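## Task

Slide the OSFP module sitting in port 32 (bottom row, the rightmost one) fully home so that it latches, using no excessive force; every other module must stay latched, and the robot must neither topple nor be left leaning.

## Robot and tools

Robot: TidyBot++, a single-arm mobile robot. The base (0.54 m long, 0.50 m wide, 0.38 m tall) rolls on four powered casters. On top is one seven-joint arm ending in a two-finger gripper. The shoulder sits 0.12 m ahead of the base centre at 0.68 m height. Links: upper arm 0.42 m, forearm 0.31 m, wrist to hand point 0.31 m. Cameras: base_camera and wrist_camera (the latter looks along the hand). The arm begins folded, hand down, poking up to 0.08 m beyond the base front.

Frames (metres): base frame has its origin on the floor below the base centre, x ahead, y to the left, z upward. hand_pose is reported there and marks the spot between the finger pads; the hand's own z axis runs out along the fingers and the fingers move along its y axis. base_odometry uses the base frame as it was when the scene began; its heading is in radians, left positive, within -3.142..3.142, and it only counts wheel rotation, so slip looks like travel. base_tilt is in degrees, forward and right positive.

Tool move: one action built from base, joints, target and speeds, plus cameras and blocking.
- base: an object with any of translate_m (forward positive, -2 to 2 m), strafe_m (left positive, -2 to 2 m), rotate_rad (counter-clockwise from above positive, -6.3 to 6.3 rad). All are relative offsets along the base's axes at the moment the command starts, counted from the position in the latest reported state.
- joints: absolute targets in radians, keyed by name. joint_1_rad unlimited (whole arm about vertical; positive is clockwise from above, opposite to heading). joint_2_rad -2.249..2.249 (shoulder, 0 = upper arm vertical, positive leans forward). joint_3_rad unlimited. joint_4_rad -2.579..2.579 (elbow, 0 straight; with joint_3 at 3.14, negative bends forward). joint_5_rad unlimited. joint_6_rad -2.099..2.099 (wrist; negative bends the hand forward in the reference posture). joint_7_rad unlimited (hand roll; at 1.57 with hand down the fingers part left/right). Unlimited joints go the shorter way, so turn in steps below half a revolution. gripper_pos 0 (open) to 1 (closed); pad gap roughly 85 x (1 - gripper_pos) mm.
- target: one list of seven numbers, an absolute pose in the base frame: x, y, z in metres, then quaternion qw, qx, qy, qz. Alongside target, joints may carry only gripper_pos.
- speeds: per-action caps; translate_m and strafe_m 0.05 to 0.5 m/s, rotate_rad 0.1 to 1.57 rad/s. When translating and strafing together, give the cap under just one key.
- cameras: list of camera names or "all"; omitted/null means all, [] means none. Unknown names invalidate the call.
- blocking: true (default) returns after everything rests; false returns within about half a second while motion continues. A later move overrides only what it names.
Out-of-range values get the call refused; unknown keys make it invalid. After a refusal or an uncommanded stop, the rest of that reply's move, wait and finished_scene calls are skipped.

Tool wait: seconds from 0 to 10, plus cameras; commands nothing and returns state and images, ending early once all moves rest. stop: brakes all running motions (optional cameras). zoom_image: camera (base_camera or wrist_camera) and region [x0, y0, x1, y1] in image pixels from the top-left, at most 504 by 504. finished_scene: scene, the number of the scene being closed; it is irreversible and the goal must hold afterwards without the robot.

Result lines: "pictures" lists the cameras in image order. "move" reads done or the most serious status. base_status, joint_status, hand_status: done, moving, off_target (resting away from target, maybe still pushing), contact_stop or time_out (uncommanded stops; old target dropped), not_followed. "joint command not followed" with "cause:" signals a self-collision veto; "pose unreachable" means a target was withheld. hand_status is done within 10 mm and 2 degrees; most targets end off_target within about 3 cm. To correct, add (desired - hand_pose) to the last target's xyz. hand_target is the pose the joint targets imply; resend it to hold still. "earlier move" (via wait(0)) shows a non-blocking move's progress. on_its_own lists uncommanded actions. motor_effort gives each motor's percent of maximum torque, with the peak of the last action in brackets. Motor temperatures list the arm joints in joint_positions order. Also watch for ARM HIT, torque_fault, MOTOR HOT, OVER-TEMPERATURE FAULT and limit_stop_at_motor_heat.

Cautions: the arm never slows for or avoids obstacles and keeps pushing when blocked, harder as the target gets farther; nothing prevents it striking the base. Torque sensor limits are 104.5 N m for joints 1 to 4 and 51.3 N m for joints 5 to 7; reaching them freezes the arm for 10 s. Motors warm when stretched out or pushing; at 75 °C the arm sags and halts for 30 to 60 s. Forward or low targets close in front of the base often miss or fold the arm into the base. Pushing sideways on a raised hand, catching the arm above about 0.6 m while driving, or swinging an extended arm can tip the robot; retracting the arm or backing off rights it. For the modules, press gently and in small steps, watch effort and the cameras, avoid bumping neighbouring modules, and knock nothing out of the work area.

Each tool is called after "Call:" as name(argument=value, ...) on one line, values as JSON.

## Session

Call:
move(joints={"joint_1_rad":0,"joint_2_rad":-0.6,"joint_3_rad":3.12,"joint_4_rad":-2.1,"joint_5_rad":0.03,"joint_6_rad":-0.45,"joint_7_rad":1.53,"gripper_pos":1})

Scene clock: 2.00 s.
Motor temperatures (°C): [32 26 26 30 38 35 34]
move: done
base_odometry: x=+0.000 y=+0.000 heading=+0.000
base_tilt: forward=-0.4 right=+0.3
base_status: not commanded
joint_positions: joint_1_rad=-0.007 joint_2_rad=-0.584 joint_3_rad=+3.144 joint_4_rad=-2.117 joint_5_rad=+0.007 joint_6_rad=-0.482 joint_7_rad=+1.587 gripper_pos=+0.999
joint_status: all done
motor_effort: joint_1_rad=-1(2) joint_2_rad=-1(4) joint_3_rad=+0(1) joint_4_rad=+22(23) joint_5_rad=+0(2) joint_6_rad=+8(8) joint_7_rad=+1(3)
hand_pose: x=+0.4822 y=+0.0018 z=+0.9111 quat_wxyz=(+0.005, +0.845, +0.010, +0.534) (m; base frame)
hand_target: x=+0.4839 y=+0.0069 z=+0.9360 quat_wxyz=(+0.002, +0.828, +0.001, +0.561) (m; base frame)
hand_status: not commanded
pictures: base_camera, wrist_camera
Images, in order (width x height): base_camera 644x364, wrist_camera 644x476.

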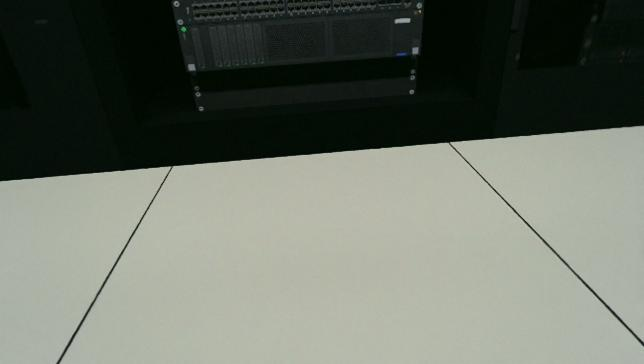

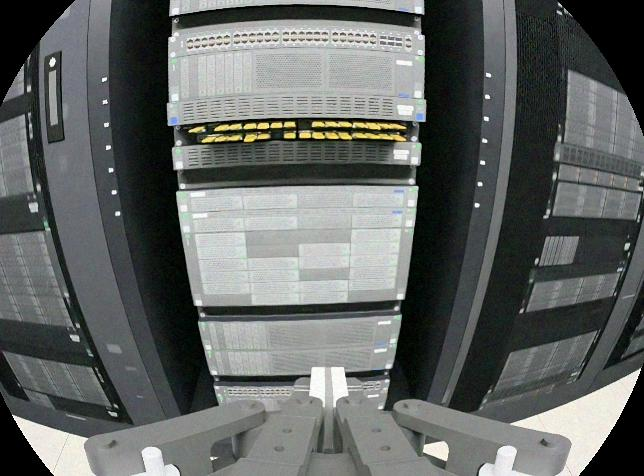

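Call:
move(base={"rotate_rad":0.213}, joints={"joint_1_rad":0,"joint_2_rad":0.0,"joint_4_rad":-2.09,"joint_6_rad":0.5})

Scene clock: 7.00 s.
Motor temperatures (°C): [32 26 26 30 38 35 34]
move: done
base_odometry: x=+0.000 y=+0.000 heading=+0.213
base_tilt: forward=-0.4 right=+0.2
base_status: done
joint_positions: joint_1_rad=-0.007 joint_2_rad=-0.020 joint_3_rad=+3.136 joint_4_rad=-2.111 joint_5_rad=+0.007 joint_6_rad=+0.468 joint_7_rad=+1.587 gripper_pos=+0.999
joint_status: all done
motor_effort: joint_1_rad=-1(2) joint_2_rad=-20(22) joint_3_rad=+0(1) joint_4_rad=+21(24) joint_5_rad=+0(1) joint_6_rad=+9(10) joint_7_rad=+1(2)
hand_pose: x=+0.6942 y=+0.0098 z=+0.9301 quat_wxyz=(+0.002, +0.725, +0.014, +0.689) (m; base frame)
hand_target: x=+0.7026 y=+0.0184 z=+0.9405 quat_wxyz=(-0.018, +0.714, +0.008, +0.700) (m; base frame)
hand_status: not commanded
pictures: base_camera, wrist_camera
Images, in order (width x height): base_camera 644x364, wrist_camera 644x476.

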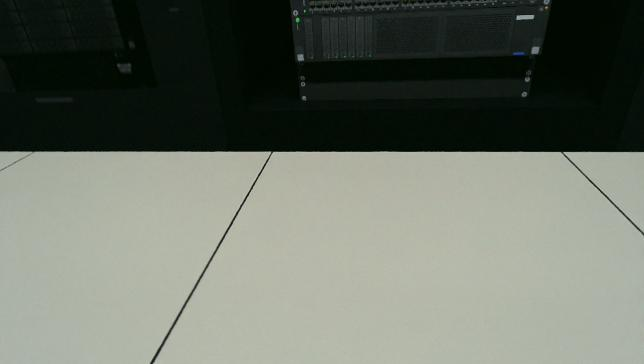

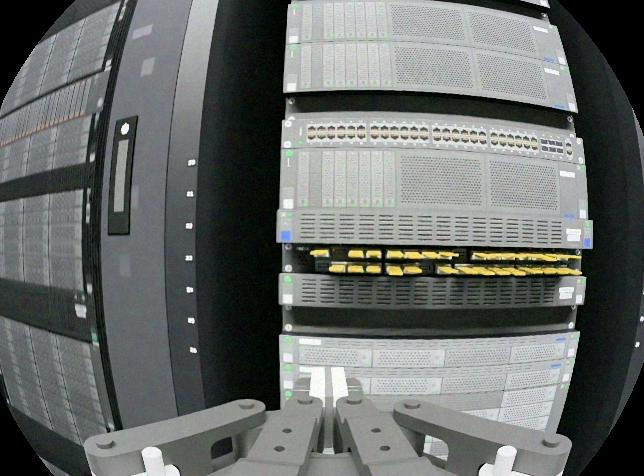

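Call:
move(base={"translate_m":0.18,"strafe_m":-0.375}, joints={"joint_1_rad":0,"joint_2_rad":0.165,"joint_4_rad":-2.15,"joint_6_rad":0.77})

Call:
zoom_image(camera="wrist_camera", region=[240, 210, 440, 370])

Scene clock: 17.93 s.
Motor temperatures (°C): [32 26 26 30 38 35 34]
move: done
base_odometry: x=+0.255 y=-0.328 heading=+0.213
base_tilt: forward=-0.4 right=+0.3
base_status: done
joint_positions: joint_1_rad=+0.001 joint_2_rad=+0.146 joint_3_rad=+3.132 joint_4_rad=-2.129 joint_5_rad=+0.007 joint_6_rad=+0.740 joint_7_rad=+1.587 gripper_pos=+0.999
joint_status: all done
motor_effort: joint_1_rad=-1(3) joint_2_rad=-24(27) joint_3_rad=+0(3) joint_4_rad=+20(23) joint_5_rad=+0(2) joint_6_rad=+9(10) joint_7_rad=+1(2)
hand_pose: x=+0.7307 y=+0.0076 z=+0.9055 quat_wxyz=(+0.003, +0.694, +0.011, +0.720) (m; base frame)
hand_target: x=+0.7299 y=+0.0201 z=+0.8919 quat_wxyz=(-0.023, +0.698, +0.007, +0.716) (m; base frame)
hand_status: not commanded
pictures: base_camera, wrist_camera
Images, in order (width x height): base_camera 644x364, wrist_camera 644x476.

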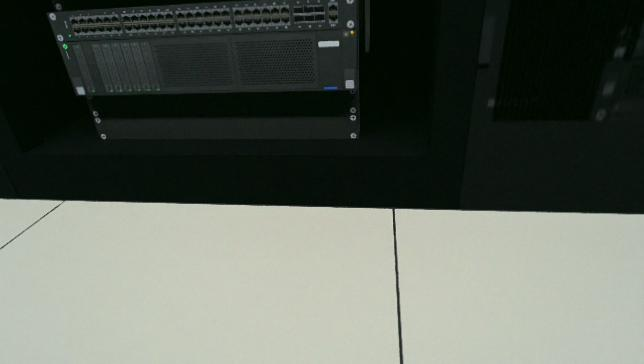

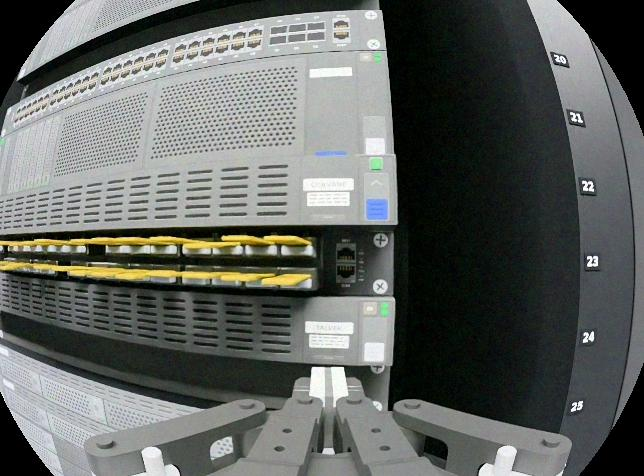

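Scaled by 2.520.

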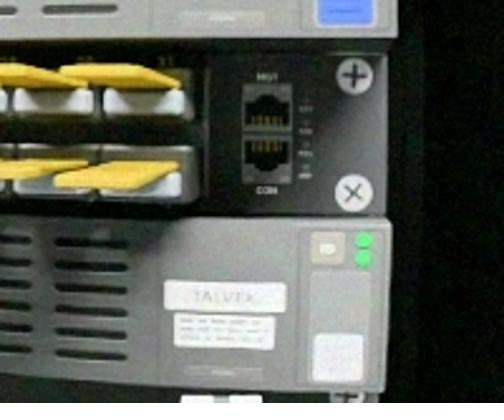

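Call:
move(base={"strafe_m":0.016}, joints={"joint_1_rad":0,"joint_2_rad":0.045,"joint_4_rad":-2.06,"joint_6_rad":0.52}, cameras=["wrist_camera"])

Call:
zoom_image(camera="wrist_camera", region=[250, 250, 410, 410])

Scene clock: 26.73 s.
Motor temperatures (°C): [32 26 26 30 38 35 34]
move: done
base_odometry: x=+0.252 y=-0.313 heading=+0.213
base_tilt: forward=-0.3 right=+0.2
base_status: done
joint_positions: joint_1_rad=-0.001 joint_2_rad=+0.046 joint_3_rad=+3.130 joint_4_rad=-2.074 joint_5_rad=+0.007 joint_6_rad=+0.559 joint_7_rad=+1.587 gripper_pos=+0.999
joint_status: all done
motor_effort: joint_1_rad=-1(3) joint_2_rad=-22(27) joint_3_rad=+0(2) joint_4_rad=+20(22) joint_5_rad=+1(1) joint_6_rad=+9(10) joint_7_rad=+1(2)
hand_pose: x=+0.7176 y=+0.0104 z=+0.9407 quat_wxyz=(+0.001, +0.704, +0.014, +0.710) (m; base frame)
hand_target: x=+0.7192 y=+0.0187 z=+0.9376 quat_wxyz=(-0.018, +0.712, +0.007, +0.702) (m; base frame)
hand_status: not commanded
pictures: wrist_camera
Images, in order (width x height): wrist_camera 644x476.

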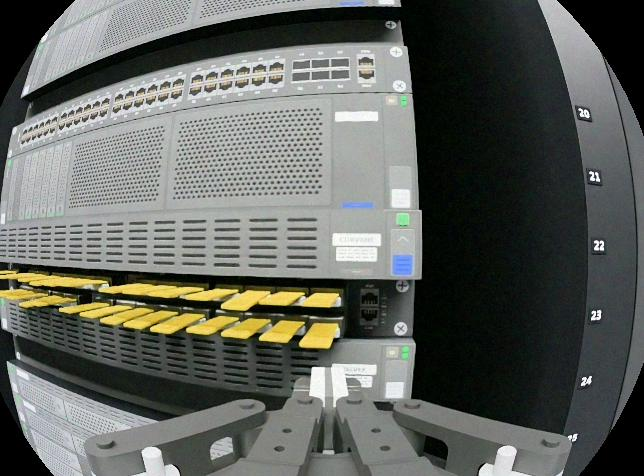

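Scaled by 3.150.

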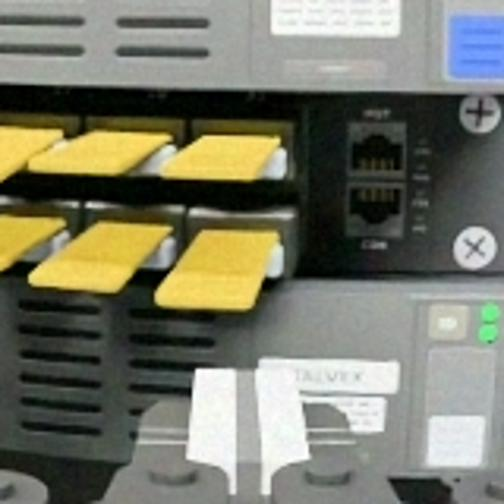

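Call:
move(base={"strafe_m":0.003}, joints={"joint_4_rad":-2.025,"joint_6_rad":0.478}, cameras=["wrist_camera"])

Call:
zoom_image(camera="wrist_camera", region=[250, 250, 410, 410])

Scene clock: 33.50 s.
Motor temperatures (°C): [32 26 26 30 38 35 34]
move: done
base_odometry: x=+0.251 y=-0.310 heading=+0.213
base_tilt: forward=-0.4 right=+0.3
base_status: done
joint_positions: joint_1_rad=-0.001 joint_2_rad=+0.046 joint_3_rad=+3.129 joint_4_rad=-2.040 joint_5_rad=+0.007 joint_6_rad=+0.514 joint_7_rad=+1.587 gripper_pos=+0.999
joint_status: all done
motor_effort: joint_1_rad=-1(3) joint_2_rad=-23(24) joint_3_rad=+0(3) joint_4_rad=+21(22) joint_5_rad=+0(1) joint_6_rad=+9(9) joint_7_rad=+2(2)
hand_pose: x=+0.7230 y=+0.0107 z=+0.9466 quat_wxyz=(+0.001, +0.707, +0.014, +0.707) (m; base frame)
hand_target: x=+0.7246 y=+0.0185 z=+0.9450 quat_wxyz=(-0.018, +0.715, +0.007, +0.699) (m; base frame)
hand_status: not commanded
pictures: wrist_camera
Images, in order (width x height): wrist_camera 644x476.

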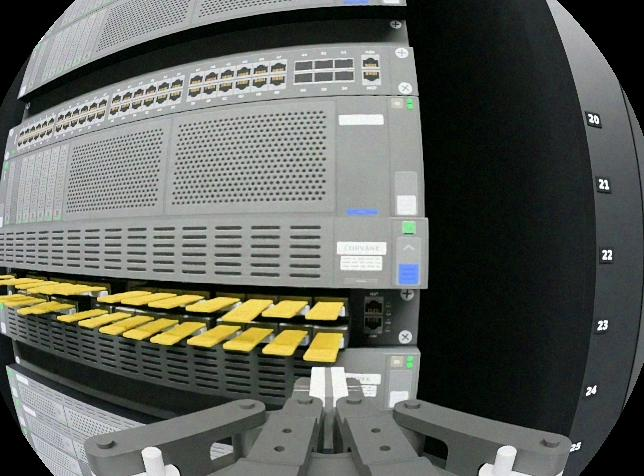

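Scaled by 3.150.

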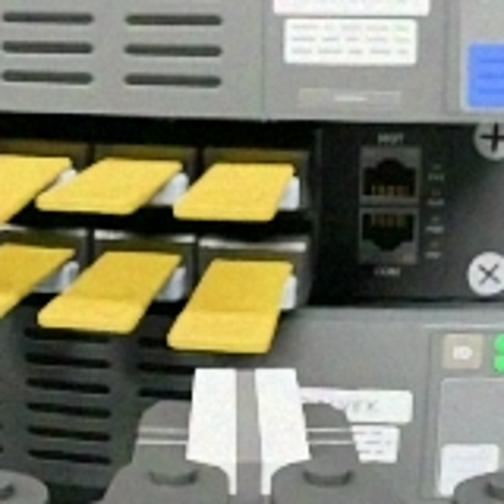

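Call:
move(cameras=["wrist_camera"])

Call:
zoom_image(camera="wrist_camera", region=[250, 250, 410, 410])

Scene clock: 42.00 s.
Motor temperatures (°C): [32 26 26 30 38 35 34]
base_odometry: x=+0.251 y=-0.310 heading=+0.213
base_tilt: forward=-0.3 right=+0.3
base_status: done
joint_positions: joint_1_rad=-0.001 joint_2_rad=+0.046 joint_3_rad=+3.129 joint_4_rad=-2.040 joint_5_rad=+0.007 joint_6_rad=+0.514 joint_7_rad=+1.587 gripper_pos=+0.999
joint_status: all done
motor_effort: joint_1_rad=-1(3) joint_2_rad=-23(24) joint_3_rad=+0(3) joint_4_rad=+21(22) joint_5_rad=+1(1) joint_6_rad=+8(9) joint_7_rad=+1(2)
hand_pose: x=+0.7230 y=+0.0107 z=+0.9465 quat_wxyz=(+0.001, +0.708, +0.014, +0.707) (m; base frame)
hand_target: x=+0.7246 y=+0.0185 z=+0.9450 quat_wxyz=(-0.018, +0.715, +0.007, +0.699) (m; base frame)
hand_status: not commanded
pictures: wrist_camera
Images, in order (width x height): wrist_camera 644x476.

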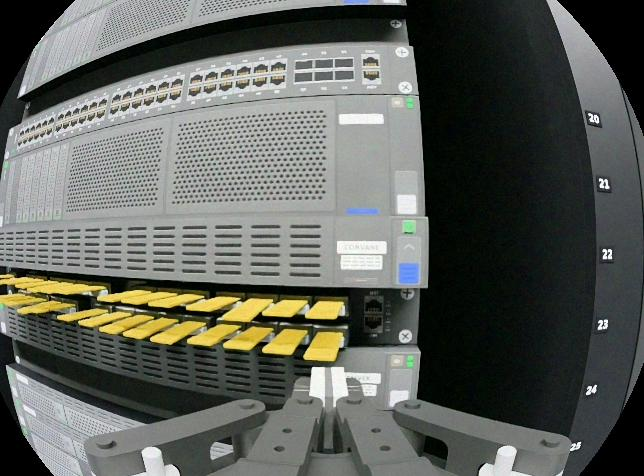

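Scaled by 3.150.

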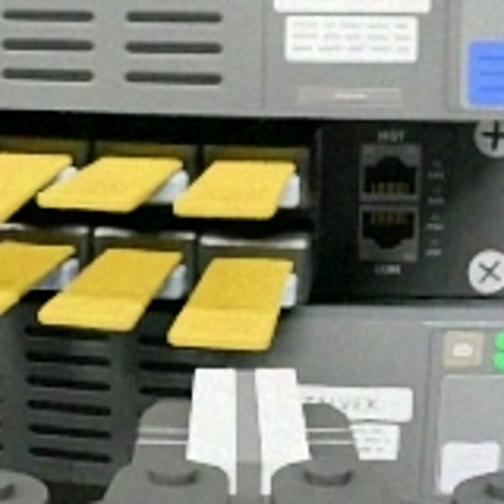

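Call:
move(base={"translate_m":0.012}, speeds={"translate_m":0.05}, cameras=["wrist_camera"])

Call:
zoom_image(camera="wrist_camera", region=[250, 250, 410, 410])

Scene clock: 44.00 s.
Motor temperatures (°C): [32 26 26 30 38 35 34]
move: done
base_odometry: x=+0.263 y=-0.307 heading=+0.213
base_tilt: forward=-0.4 right=+0.2
base_status: done
joint_positions: joint_1_rad=-0.001 joint_2_rad=+0.045 joint_3_rad=+3.129 joint_4_rad=-2.040 joint_5_rad=+0.007 joint_6_rad=+0.514 joint_7_rad=+1.587 gripper_pos=+0.999
joint_status: not commanded
motor_effort: joint_1_rad=-1(1) joint_2_rad=-23(25) joint_3_rad=+0(1) joint_4_rad=+21(22) joint_5_rad=+0(1) joint_6_rad=+9(9) joint_7_rad=+1(2)
hand_pose: x=+0.7228 y=+0.0107 z=+0.9472 quat_wxyz=(+0.001, +0.707, +0.014, +0.707) (m; base frame)
hand_target: x=+0.7246 y=+0.0185 z=+0.9450 quat_wxyz=(-0.018, +0.715, +0.007, +0.699) (m; base frame)
hand_status: not commanded
pictures: wrist_camera
Images, in order (width x height): wrist_camera 644x476.

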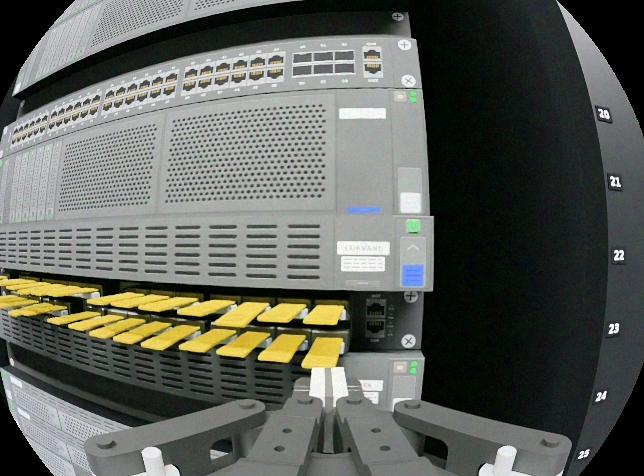

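Scaled by 3.150.

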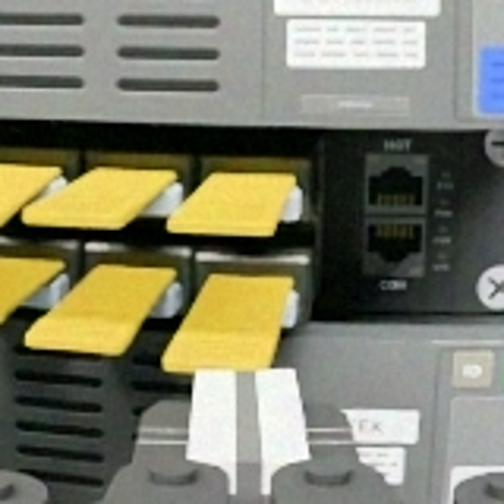

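Call:
move(base={"translate_m":0.006}, speeds={"translate_m":0.05}, cameras=["wrist_camera"])

Call:
zoom_image(camera="wrist_camera", region=[280, 300, 380, 400])

Scene clock: 48.80 s.
Motor temperatures (°C): [32 26 26 30 38 35 34]
move: done
base_odometry: x=+0.269 y=-0.306 heading=+0.213
base_tilt: forward=-0.3 right=+0.3
base_status: done
joint_positions: joint_1_rad=-0.001 joint_2_rad=+0.044 joint_3_rad=+3.129 joint_4_rad=-2.040 joint_5_rad=+0.007 joint_6_rad=+0.514 joint_7_rad=+1.587 gripper_pos=+0.999
joint_status: not commanded
motor_effort: joint_1_rad=-1(1) joint_2_rad=-24(27) joint_3_rad=+0(1) joint_4_rad=+21(22) joint_5_rad=+0(1) joint_6_rad=+8(9) joint_7_rad=+1(2)
hand_pose: x=+0.7225 y=+0.0107 z=+0.9478 quat_wxyz=(+0.001, +0.707, +0.014, +0.707) (m; base frame)
hand_target: x=+0.7246 y=+0.0185 z=+0.9450 quat_wxyz=(-0.018, +0.715, +0.007, +0.699) (m; base frame)
hand_status: not commanded
pictures: wrist_camera
Images, in order (width x height): wrist_camera 644x476.

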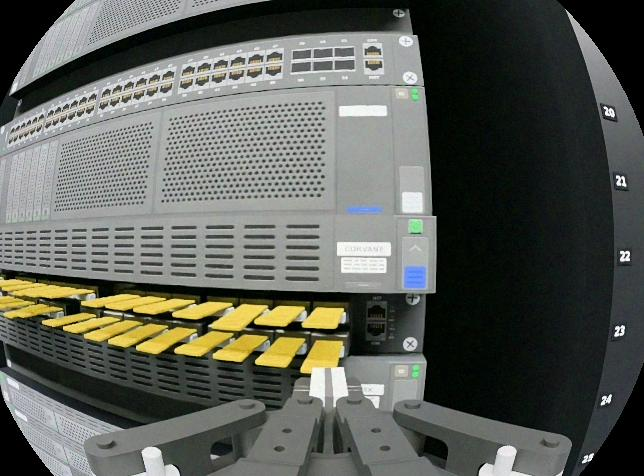

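Scaled by 5.040.

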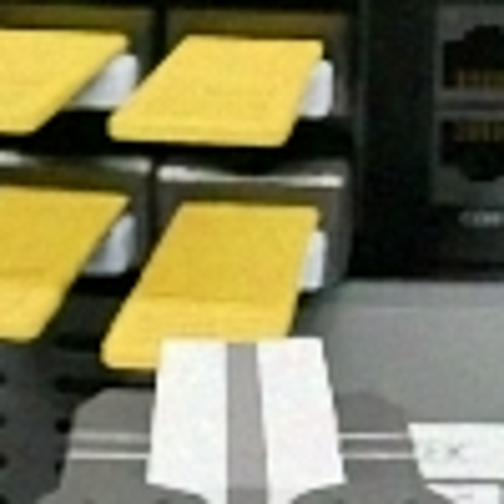

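Call:
move(base={"translate_m":0.004}, speeds={"translate_m":0.05}, cameras=["wrist_camera"])

Call:
zoom_image(camera="wrist_camera", region=[280, 300, 380, 400])

Scene clock: 65.20 s.
Motor temperatures (°C): [32 27 26 30 38 35 34]
move: done
base_odometry: x=+0.273 y=-0.306 heading=+0.213
base_tilt: forward=-0.3 right=+0.2
base_status: done
joint_positions: joint_1_rad=-0.001 joint_2_rad=+0.044 joint_3_rad=+3.129 joint_4_rad=-2.040 joint_5_rad=+0.007 joint_6_rad=+0.514 joint_7_rad=+1.586 gripper_pos=+0.999
joint_status: not commanded
motor_effort: joint_1_rad=-1(1) joint_2_rad=-22(26) joint_3_rad=-1(1) joint_4_rad=+21(22) joint_5_rad=+0(1) joint_6_rad=+8(9) joint_7_rad=+1(2)
hand_pose: x=+0.7225 y=+0.0107 z=+0.9480 quat_wxyz=(+0.001, +0.707, +0.014, +0.707) (m; base frame)
hand_target: x=+0.7246 y=+0.0185 z=+0.9450 quat_wxyz=(-0.018, +0.715, +0.007, +0.699) (m; base frame)
hand_status: not commanded
pictures: wrist_camera
Images, in order (width x height): wrist_camera 644x476.

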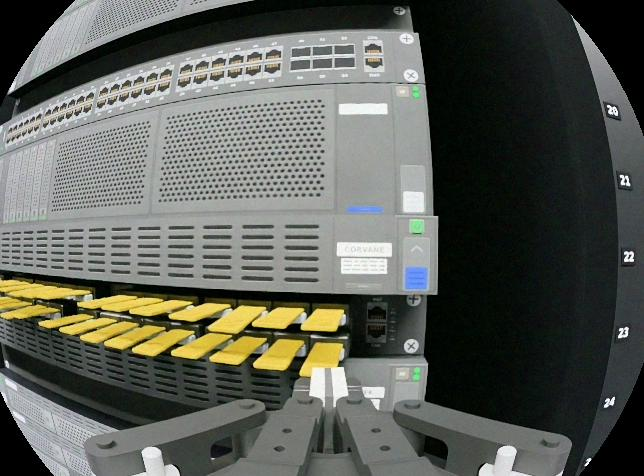

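Scaled by 5.040.

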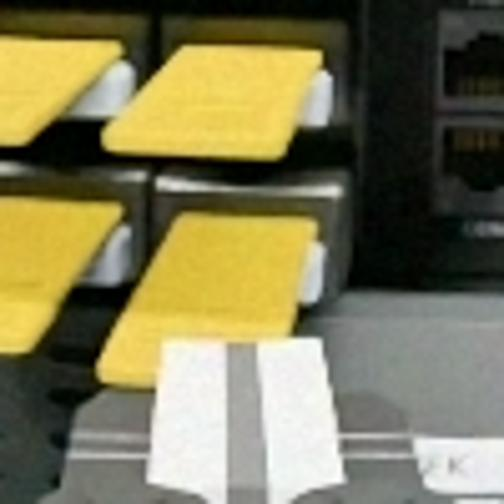

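Call:
move(base={"translate_m":0.004}, speeds={"translate_m":0.05}, cameras=["wrist_camera"])

Call:
zoom_image(camera="wrist_camera", region=[280, 300, 380, 400])

Scene clock: 69.80 s.
Motor temperatures (°C): [32 27 26 30 38 35 34]
move: done
base_odometry: x=+0.277 y=-0.305 heading=+0.213
base_tilt: forward=-0.4 right=+0.2
base_status: done
joint_positions: joint_1_rad=-0.001 joint_2_rad=+0.043 joint_3_rad=+3.129 joint_4_rad=-2.040 joint_5_rad=+0.007 joint_6_rad=+0.514 joint_7_rad=+1.586 gripper_pos=+0.999
joint_status: not commanded
motor_effort: joint_1_rad=-1(1) joint_2_rad=-22(26) joint_3_rad=+0(1) joint_4_rad=+21(22) joint_5_rad=+1(1) joint_6_rad=+9(9) joint_7_rad=+0(2)
hand_pose: x=+0.7222 y=+0.0107 z=+0.9485 quat_wxyz=(+0.001, +0.706, +0.014, +0.708) (m; base frame)
hand_target: x=+0.7246 y=+0.0185 z=+0.9450 quat_wxyz=(-0.018, +0.715, +0.007, +0.699) (m; base frame)
hand_status: not commanded
pictures: wrist_camera
Images, in order (width x height): wrist_camera 644x476.

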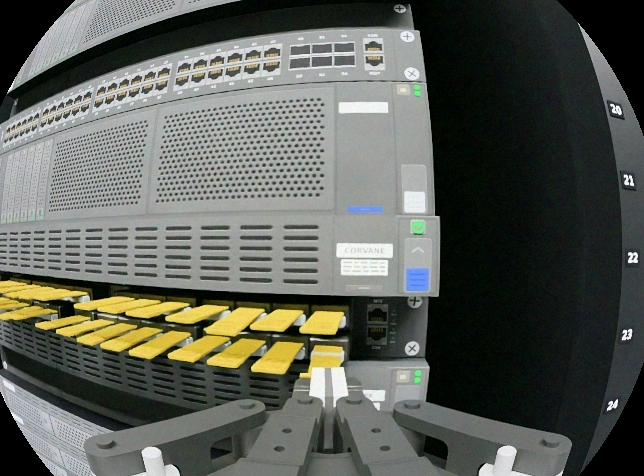

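Scaled by 5.040.

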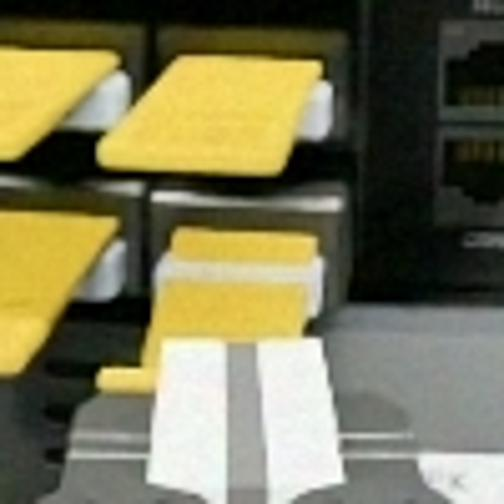

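Call:
zoom_image(camera="wrist_camera", region=[295, 325, 355, 385])

Scaled by 8.400.

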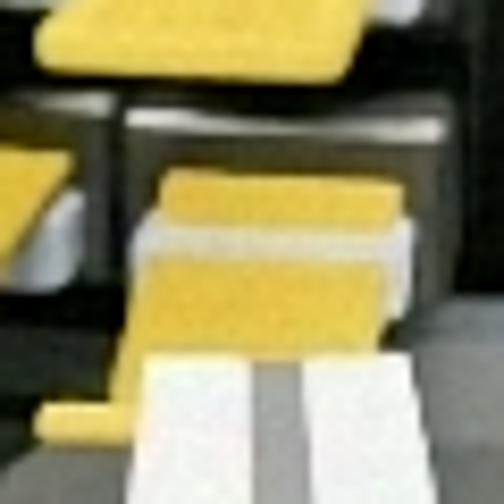

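Call:
move(base={"translate_m":-0.025}, speeds={"translate_m":0.05}, cameras=[])

Call:
move(joints={"joint_2_rad":0.063,"joint_6_rad":0.492}, cameras=["wrist_camera"])

Call:
zoom_image(camera="wrist_camera", region=[280, 300, 380, 400])

Scene clock: 81.70 s.
Motor temperatures (°C): [32 27 26 31 38 35 34]
move: done
base_odometry: x=+0.253 y=-0.310 heading=+0.213
base_tilt: forward=-0.3 right=+0.2
base_status: done
joint_positions: joint_1_rad=-0.001 joint_2_rad=+0.042 joint_3_rad=+3.129 joint_4_rad=-2.040 joint_5_rad=+0.007 joint_6_rad=+0.513 joint_7_rad=+1.586 gripper_pos=+0.999
joint_status: not commanded
motor_effort: joint_1_rad=-1(2) joint_2_rad=-22(25) joint_3_rad=-1(2) joint_4_rad=+21(22) joint_5_rad=+0(1) joint_6_rad=+9(9) joint_7_rad=+2(2)
hand_pose: x=+0.7220 y=+0.0107 z=+0.9489 quat_wxyz=(+0.001, +0.706, +0.014, +0.708) (m; base frame)
hand_target: x=+0.7246 y=+0.0185 z=+0.9450 quat_wxyz=(-0.018, +0.715, +0.007, +0.699) (m; base frame)
hand_status: not commanded
pictures: none
No camera images: "cameras" was empty.

Scene clock: 82.27 s.
Motor temperatures (°C): [32 27 26 31 38 35 34]
move: done
base_odometry: x=+0.253 y=-0.310 heading=+0.213
base_tilt: forward=-0.3 right=+0.2
base_status: not commanded
joint_positions: joint_1_rad=-0.001 joint_2_rad=+0.047 joint_3_rad=+3.129 joint_4_rad=-2.040 joint_5_rad=+0.007 joint_6_rad=+0.513 joint_7_rad=+1.586 gripper_pos=+0.999
joint_status: all done
motor_effort: joint_1_rad=-1(1) joint_2_rad=-23(25) joint_3_rad=-1(1) joint_4_rad=+21(21) joint_5_rad=+0(1) joint_6_rad=+9(9) joint_7_rad=+1(2)
hand_pose: x=+0.7233 y=+0.0107 z=+0.9461 quat_wxyz=(+0.001, +0.708, +0.014, +0.706) (m; base frame)
hand_target: x=+0.7294 y=+0.0186 z=+0.9384 quat_wxyz=(-0.018, +0.716, +0.007, +0.698) (m; base frame)
hand_status: not commanded
pictures: wrist_camera
Images, in order (width x height): wrist_camera 644x476.

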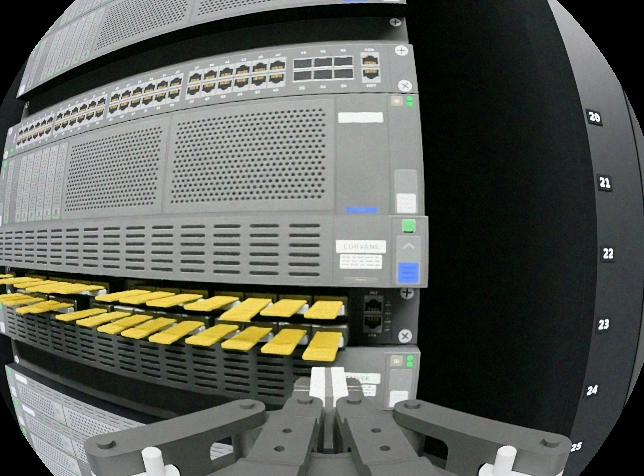

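Scaled by 5.040.

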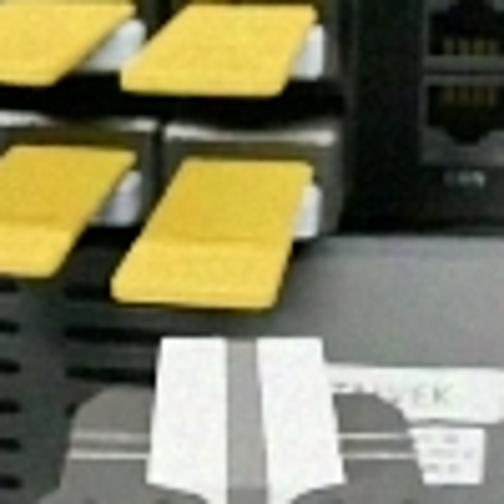

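Call:
move(joints={"joint_2_rad":0.082,"joint_6_rad":0.508}, cameras=[])

Call:
move(base={"translate_m":0.01}, speeds={"translate_m":0.05}, cameras=["wrist_camera"])

Call:
zoom_image(camera="wrist_camera", region=[280, 300, 380, 400])

Scene clock: 85.00 s.
Motor temperatures (°C): [32 27 26 31 38 35 34]
move: done
base_odometry: x=+0.253 y=-0.310 heading=+0.213
base_tilt: forward=-0.4 right=+0.2
base_status: not commanded
joint_positions: joint_1_rad=-0.001 joint_2_rad=+0.059 joint_3_rad=+3.129 joint_4_rad=-2.040 joint_5_rad=+0.007 joint_6_rad=+0.513 joint_7_rad=+1.586 gripper_pos=+0.999
joint_status: all done
motor_effort: joint_1_rad=-1(1) joint_2_rad=-23(25) joint_3_rad=+0(1) joint_4_rad=+21(22) joint_5_rad=+0(1) joint_6_rad=+9(9) joint_7_rad=+1(2)
hand_pose: x=+0.7264 y=+0.0107 z=+0.9387 quat_wxyz=(+0.001, +0.712, +0.014, +0.702) (m; base frame)
hand_target: x=+0.7343 y=+0.0187 z=+0.9318 quat_wxyz=(-0.018, +0.717, +0.007, +0.697) (m; base frame)
hand_status: not commanded
pictures: none
No camera images: "cameras" was empty.

Scene clock: 85.67 s.
Motor temperatures (°C): [32 27 26 31 38 35 34]
move: done
base_odometry: x=+0.262 y=-0.308 heading=+0.213
base_tilt: forward=-0.4 right=+0.2
base_status: done
joint_positions: joint_1_rad=-0.001 joint_2_rad=+0.065 joint_3_rad=+3.129 joint_4_rad=-2.039 joint_5_rad=+0.007 joint_6_rad=+0.513 joint_7_rad=+1.586 gripper_pos=+0.999
joint_status: not commanded
motor_effort: joint_1_rad=-1(1) joint_2_rad=-24(26) joint_3_rad=+0(1) joint_4_rad=+21(22) joint_5_rad=+1(1) joint_6_rad=+8(9) joint_7_rad=+1(1)
hand_pose: x=+0.7281 y=+0.0107 z=+0.9356 quat_wxyz=(+0.001, +0.714, +0.014, +0.700) (m; base frame)
hand_target: x=+0.7343 y=+0.0187 z=+0.9318 quat_wxyz=(-0.018, +0.717, +0.007, +0.697) (m; base frame)
hand_status: not commanded
pictures: wrist_camera
Images, in order (width x height): wrist_camera 644x476.

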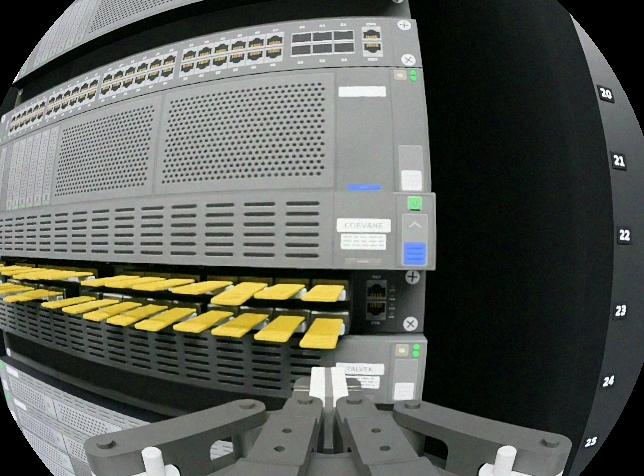

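Scaled by 5.040.

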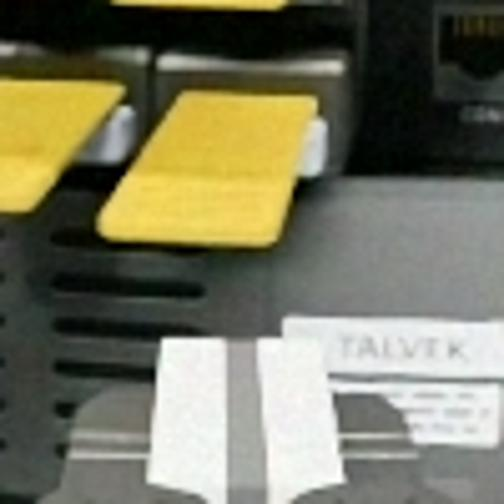

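Call:
move(joints={"joint_2_rad":0.05,"joint_6_rad":0.556}, cameras=["wrist_camera"])

Call:
zoom_image(camera="wrist_camera", region=[280, 300, 380, 400])

Scene clock: 89.10 s.
Motor temperatures (°C): [32 27 26 31 38 36 34]
move: done
base_odometry: x=+0.262 y=-0.308 heading=+0.213
base_tilt: forward=-0.4 right=+0.2
base_status: not commanded
joint_positions: joint_1_rad=-0.001 joint_2_rad=+0.054 joint_3_rad=+3.129 joint_4_rad=-2.038 joint_5_rad=+0.007 joint_6_rad=+0.541 joint_7_rad=+1.586 gripper_pos=+0.999
joint_status: all done
motor_effort: joint_1_rad=-1(1) joint_2_rad=-23(27) joint_3_rad=-1(1) joint_4_rad=+22(22) joint_5_rad=+0(1) joint_6_rad=+9(9) joint_7_rad=+0(2)
hand_pose: x=+0.7252 y=+0.0107 z=+0.9517 quat_wxyz=(+0.001, +0.700, +0.014, +0.714) (m; base frame)
hand_target: x=+0.7256 y=+0.0191 z=+0.9662 quat_wxyz=(-0.019, +0.689, +0.008, +0.725) (m; base frame)
hand_status: not commanded
pictures: wrist_camera
Images, in order (width x height): wrist_camera 644x476.

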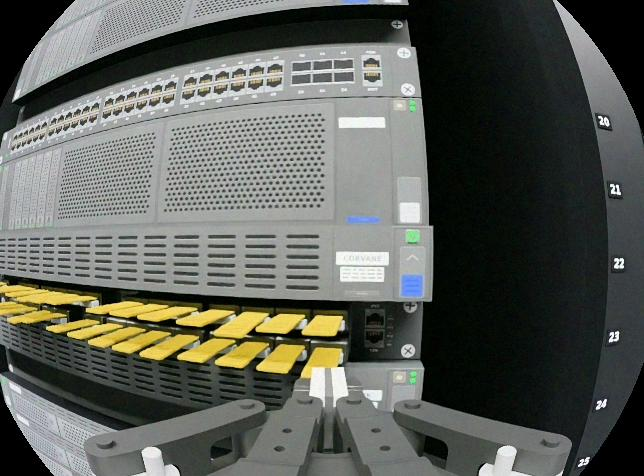

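Scaled by 5.040.

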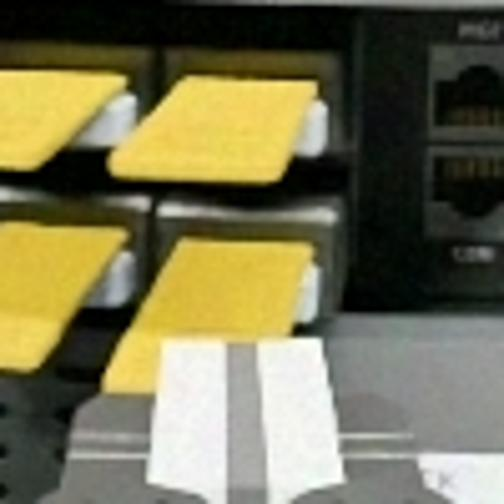

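Call:
move(joints={"joint_2_rad":0.066,"joint_6_rad":0.49}, cameras=["wrist_camera"])

Call:
zoom_image(camera="wrist_camera", region=[280, 300, 380, 400])

Scene clock: 91.53 s.
Motor temperatures (°C): [32 27 26 31 38 36 34]
move: done
base_odometry: x=+0.262 y=-0.308 heading=+0.213
base_tilt: forward=-0.3 right=+0.2
base_status: not commanded
joint_positions: joint_1_rad=-0.001 joint_2_rad=+0.054 joint_3_rad=+3.129 joint_4_rad=-2.038 joint_5_rad=+0.007 joint_6_rad=+0.498 joint_7_rad=+1.586 gripper_pos=+0.999
joint_status: all done
motor_effort: joint_1_rad=-1(1) joint_2_rad=-24(26) joint_3_rad=+0(1) joint_4_rad=+21(23) joint_5_rad=+0(1) joint_6_rad=+9(10) joint_7_rad=+1(2)
hand_pose: x=+0.7253 y=+0.0107 z=+0.9380 quat_wxyz=(+0.001, +0.715, +0.014, +0.699) (m; base frame)
hand_target: x=+0.7301 y=+0.0186 z=+0.9360 quat_wxyz=(-0.018, +0.718, +0.007, +0.696) (m; base frame)
hand_status: not commanded
pictures: wrist_camera
Images, in order (width x height): wrist_camera 644x476.

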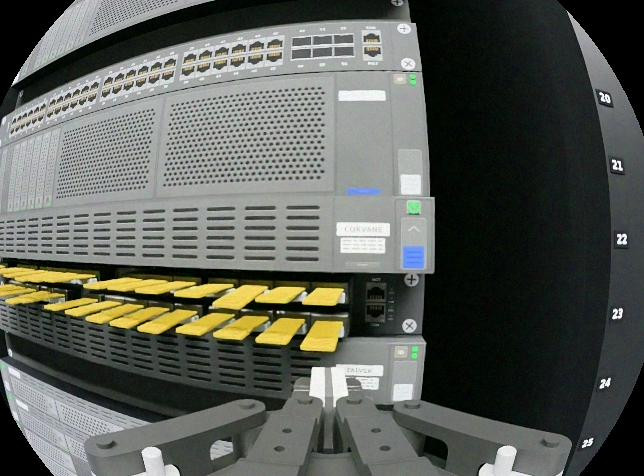

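Scaled by 5.040.

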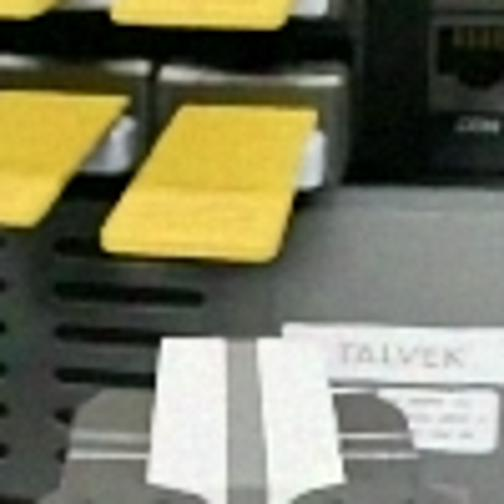

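Call:
move(joints={"joint_6_rad":0.536}, cameras=["wrist_camera"])

Call:
zoom_image(camera="wrist_camera", region=[280, 300, 380, 400])

Scene clock: 93.40 s.
Motor temperatures (°C): [32 27 26 31 38 36 34]
move: done
base_odometry: x=+0.262 y=-0.308 heading=+0.213
base_tilt: forward=-0.4 right=+0.3
base_status: not commanded
joint_positions: joint_1_rad=-0.001 joint_2_rad=+0.054 joint_3_rad=+3.129 joint_4_rad=-2.038 joint_5_rad=+0.007 joint_6_rad=+0.534 joint_7_rad=+1.586 gripper_pos=+0.999
joint_status: all done
motor_effort: joint_1_rad=-1(1) joint_2_rad=-24(25) joint_3_rad=-1(1) joint_4_rad=+21(22) joint_5_rad=+0(1) joint_6_rad=+8(10) joint_7_rad=+0(2)
hand_pose: x=+0.7254 y=+0.0107 z=+0.9492 quat_wxyz=(+0.001, +0.703, +0.014, +0.711) (m; base frame)
hand_target: x=+0.7302 y=+0.0189 z=+0.9503 quat_wxyz=(-0.019, +0.702, +0.007, +0.712) (m; base frame)
hand_status: not commanded
pictures: wrist_camera
Images, in order (width x height): wrist_camera 644x476.

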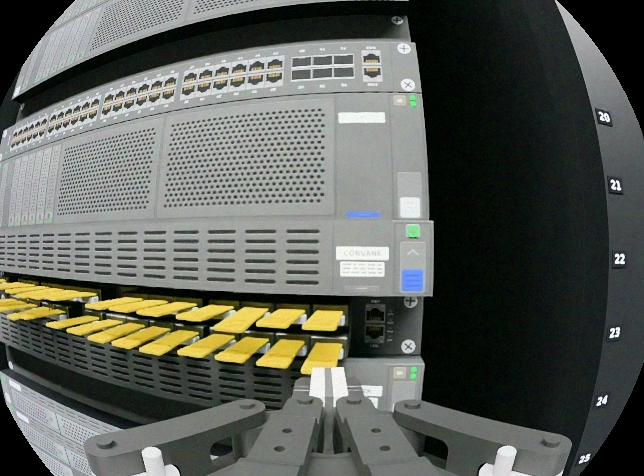

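Scaled by 5.040.

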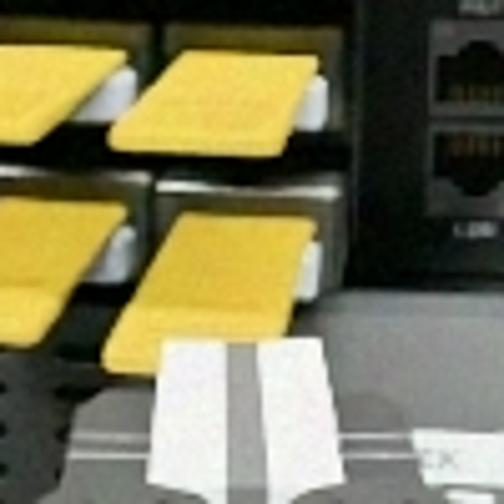

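Call:
move(joints={"joint_2_rad":0.084}, cameras=["wrist_camera"])

Call:
zoom_image(camera="wrist_camera", region=[280, 300, 380, 400])

Scene clock: 95.53 s.
Motor temperatures (°C): [32 27 26 31 38 36 34]
move: done
base_odometry: x=+0.262 y=-0.308 heading=+0.213
base_tilt: forward=-0.4 right=+0.3
base_status: not commanded
joint_positions: joint_1_rad=-0.001 joint_2_rad=+0.063 joint_3_rad=+3.129 joint_4_rad=-2.038 joint_5_rad=+0.007 joint_6_rad=+0.534 joint_7_rad=+1.586 gripper_pos=+0.999
joint_status: all done
motor_effort: joint_1_rad=-1(1) joint_2_rad=-24(25) joint_3_rad=-1(1) joint_4_rad=+20(22) joint_5_rad=+0(1) joint_6_rad=+8(9) joint_7_rad=+0(2)
hand_pose: x=+0.7277 y=+0.0107 z=+0.9441 quat_wxyz=(+0.001, +0.706, +0.014, +0.708) (m; base frame)
hand_target: x=+0.7349 y=+0.0189 z=+0.9392 quat_wxyz=(-0.019, +0.708, +0.007, +0.706) (m; base frame)
hand_status: not commanded
pictures: wrist_camera
Images, in order (width x height): wrist_camera 644x476.

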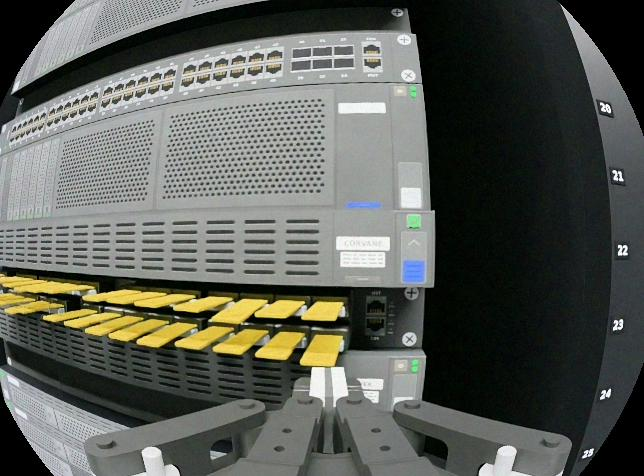

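Scaled by 5.040.

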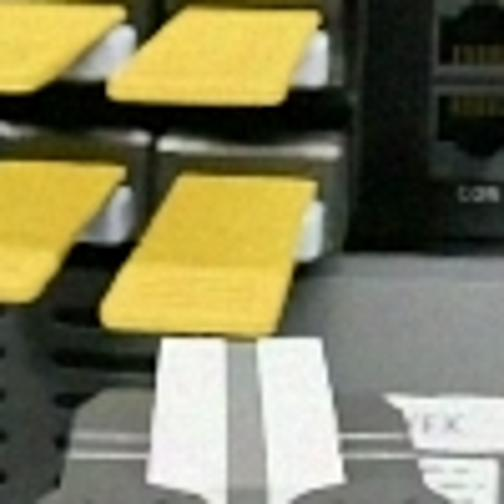

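Call:
move(base={"translate_m":0.006}, joints={"joint_2_rad":0.066}, speeds={"translate_m":0.05}, cameras=["wrist_camera"])

Call:
zoom_image(camera="wrist_camera", region=[280, 300, 380, 400])

Scene clock: 101.57 s.
Motor temperatures (°C): [32 27 26 31 38 36 34]
move: done
base_odometry: x=+0.268 y=-0.307 heading=+0.213
base_tilt: forward=-0.3 right=+0.3
base_status: done
joint_positions: joint_1_rad=-0.001 joint_2_rad=+0.061 joint_3_rad=+3.129 joint_4_rad=-2.038 joint_5_rad=+0.007 joint_6_rad=+0.534 joint_7_rad=+1.586 gripper_pos=+0.999
joint_status: all done
motor_effort: joint_1_rad=+0(1) joint_2_rad=-23(26) joint_3_rad=-1(1) joint_4_rad=+21(22) joint_5_rad=+0(1) joint_6_rad=+9(9) joint_7_rad=+1(1)
hand_pose: x=+0.7272 y=+0.0107 z=+0.9452 quat_wxyz=(+0.001, +0.705, +0.014, +0.709) (m; base frame)
hand_target: x=+0.7302 y=+0.0189 z=+0.9503 quat_wxyz=(-0.019, +0.702, +0.007, +0.712) (m; base frame)
hand_status: not commanded
pictures: wrist_camera
Images, in order (width x height): wrist_camera 644x476.

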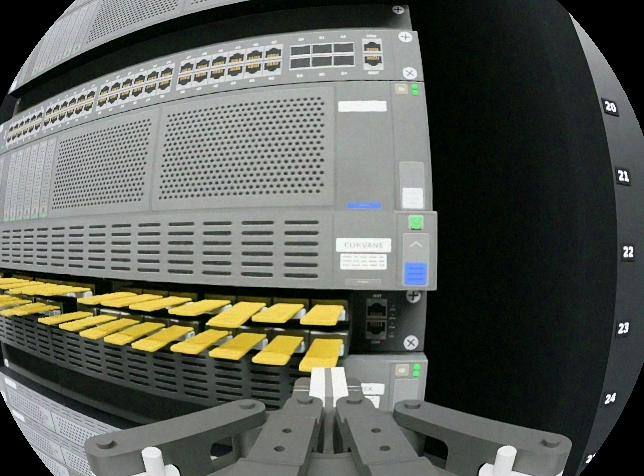

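Scaled by 5.040.

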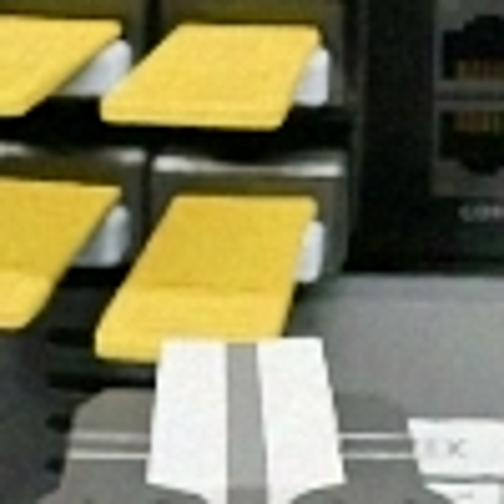

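Call:
move(base={"translate_m":0.002}, joints={"joint_2_rad":0.088}, speeds={"translate_m":0.05}, cameras=["wrist_camera"])

Call:
zoom_image(camera="wrist_camera", region=[280, 300, 380, 400])

Scene clock: 103.93 s.
Motor temperatures (°C): [32 27 26 31 38 36 34]
move: done
base_odometry: x=+0.271 y=-0.307 heading=+0.213
base_tilt: forward=-0.3 right=+0.2
base_status: done
joint_positions: joint_1_rad=-0.001 joint_2_rad=+0.070 joint_3_rad=+3.129 joint_4_rad=-2.038 joint_5_rad=+0.007 joint_6_rad=+0.534 joint_7_rad=+1.586 gripper_pos=+0.999
joint_status: all done
motor_effort: joint_1_rad=-1(1) joint_2_rad=-23(26) joint_3_rad=-1(1) joint_4_rad=+21(22) joint_5_rad=+0(1) joint_6_rad=+9(10) joint_7_rad=+0(2)
hand_pose: x=+0.7297 y=+0.0107 z=+0.9395 quat_wxyz=(+0.001, +0.708, +0.014, +0.706) (m; base frame)
hand_target: x=+0.7360 y=+0.0189 z=+0.9368 quat_wxyz=(-0.019, +0.709, +0.007, +0.705) (m; base frame)
hand_status: not commanded
pictures: wrist_camera
Images, in order (width x height): wrist_camera 644x476.

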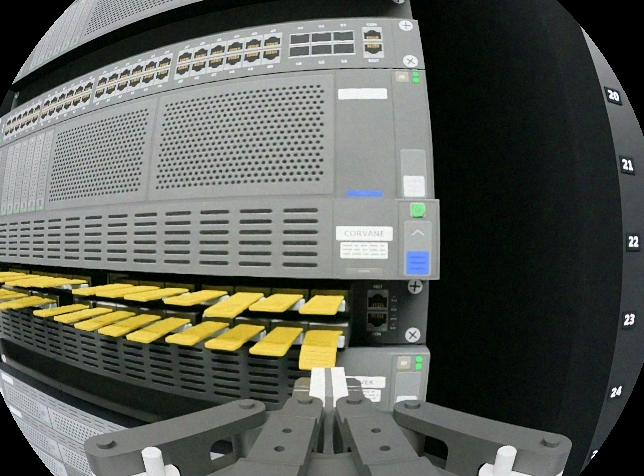

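Scaled by 5.040.

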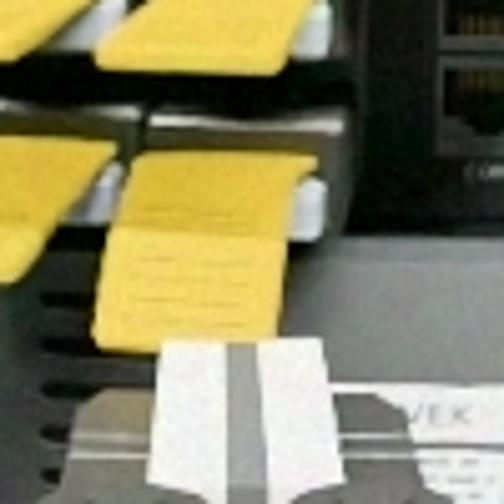

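Call:
move(base={"translate_m":-0.025}, speeds={"translate_m":0.05}, cameras=["wrist_camera"])

Call:
zoom_image(camera="wrist_camera", region=[280, 300, 380, 400])

Scene clock: 106.60 s.
Motor temperatures (°C): [32 27 26 31 38 36 34]
move: done
base_odometry: x=+0.246 y=-0.312 heading=+0.213
base_tilt: forward=-0.3 right=+0.3
base_status: done
joint_positions: joint_1_rad=-0.001 joint_2_rad=+0.072 joint_3_rad=+3.129 joint_4_rad=-2.038 joint_5_rad=+0.007 joint_6_rad=+0.534 joint_7_rad=+1.586 gripper_pos=+0.999
joint_status: not commanded
motor_effort: joint_1_rad=-1(2) joint_2_rad=-24(27) joint_3_rad=+0(2) joint_4_rad=+20(21) joint_5_rad=+0(1) joint_6_rad=+8(9) joint_7_rad=+1(2)
hand_pose: x=+0.7300 y=+0.0107 z=+0.9386 quat_wxyz=(+0.001, +0.709, +0.014, +0.705) (m; base frame)
hand_target: x=+0.7360 y=+0.0189 z=+0.9368 quat_wxyz=(-0.019, +0.709, +0.007, +0.705) (m; base frame)
hand_status: not commanded
pictures: wrist_camera
Images, in order (width x height): wrist_camera 644x476.

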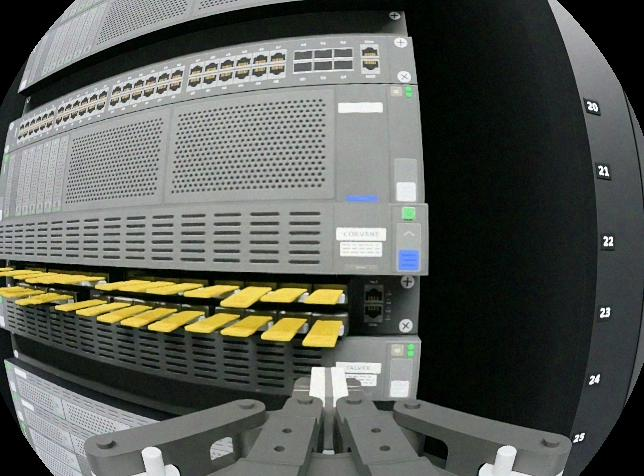

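Scaled by 5.040.

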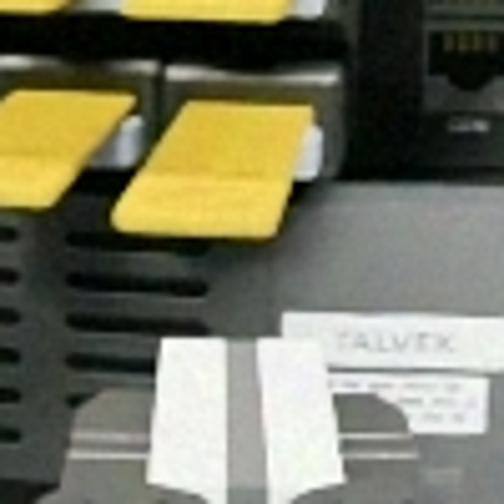

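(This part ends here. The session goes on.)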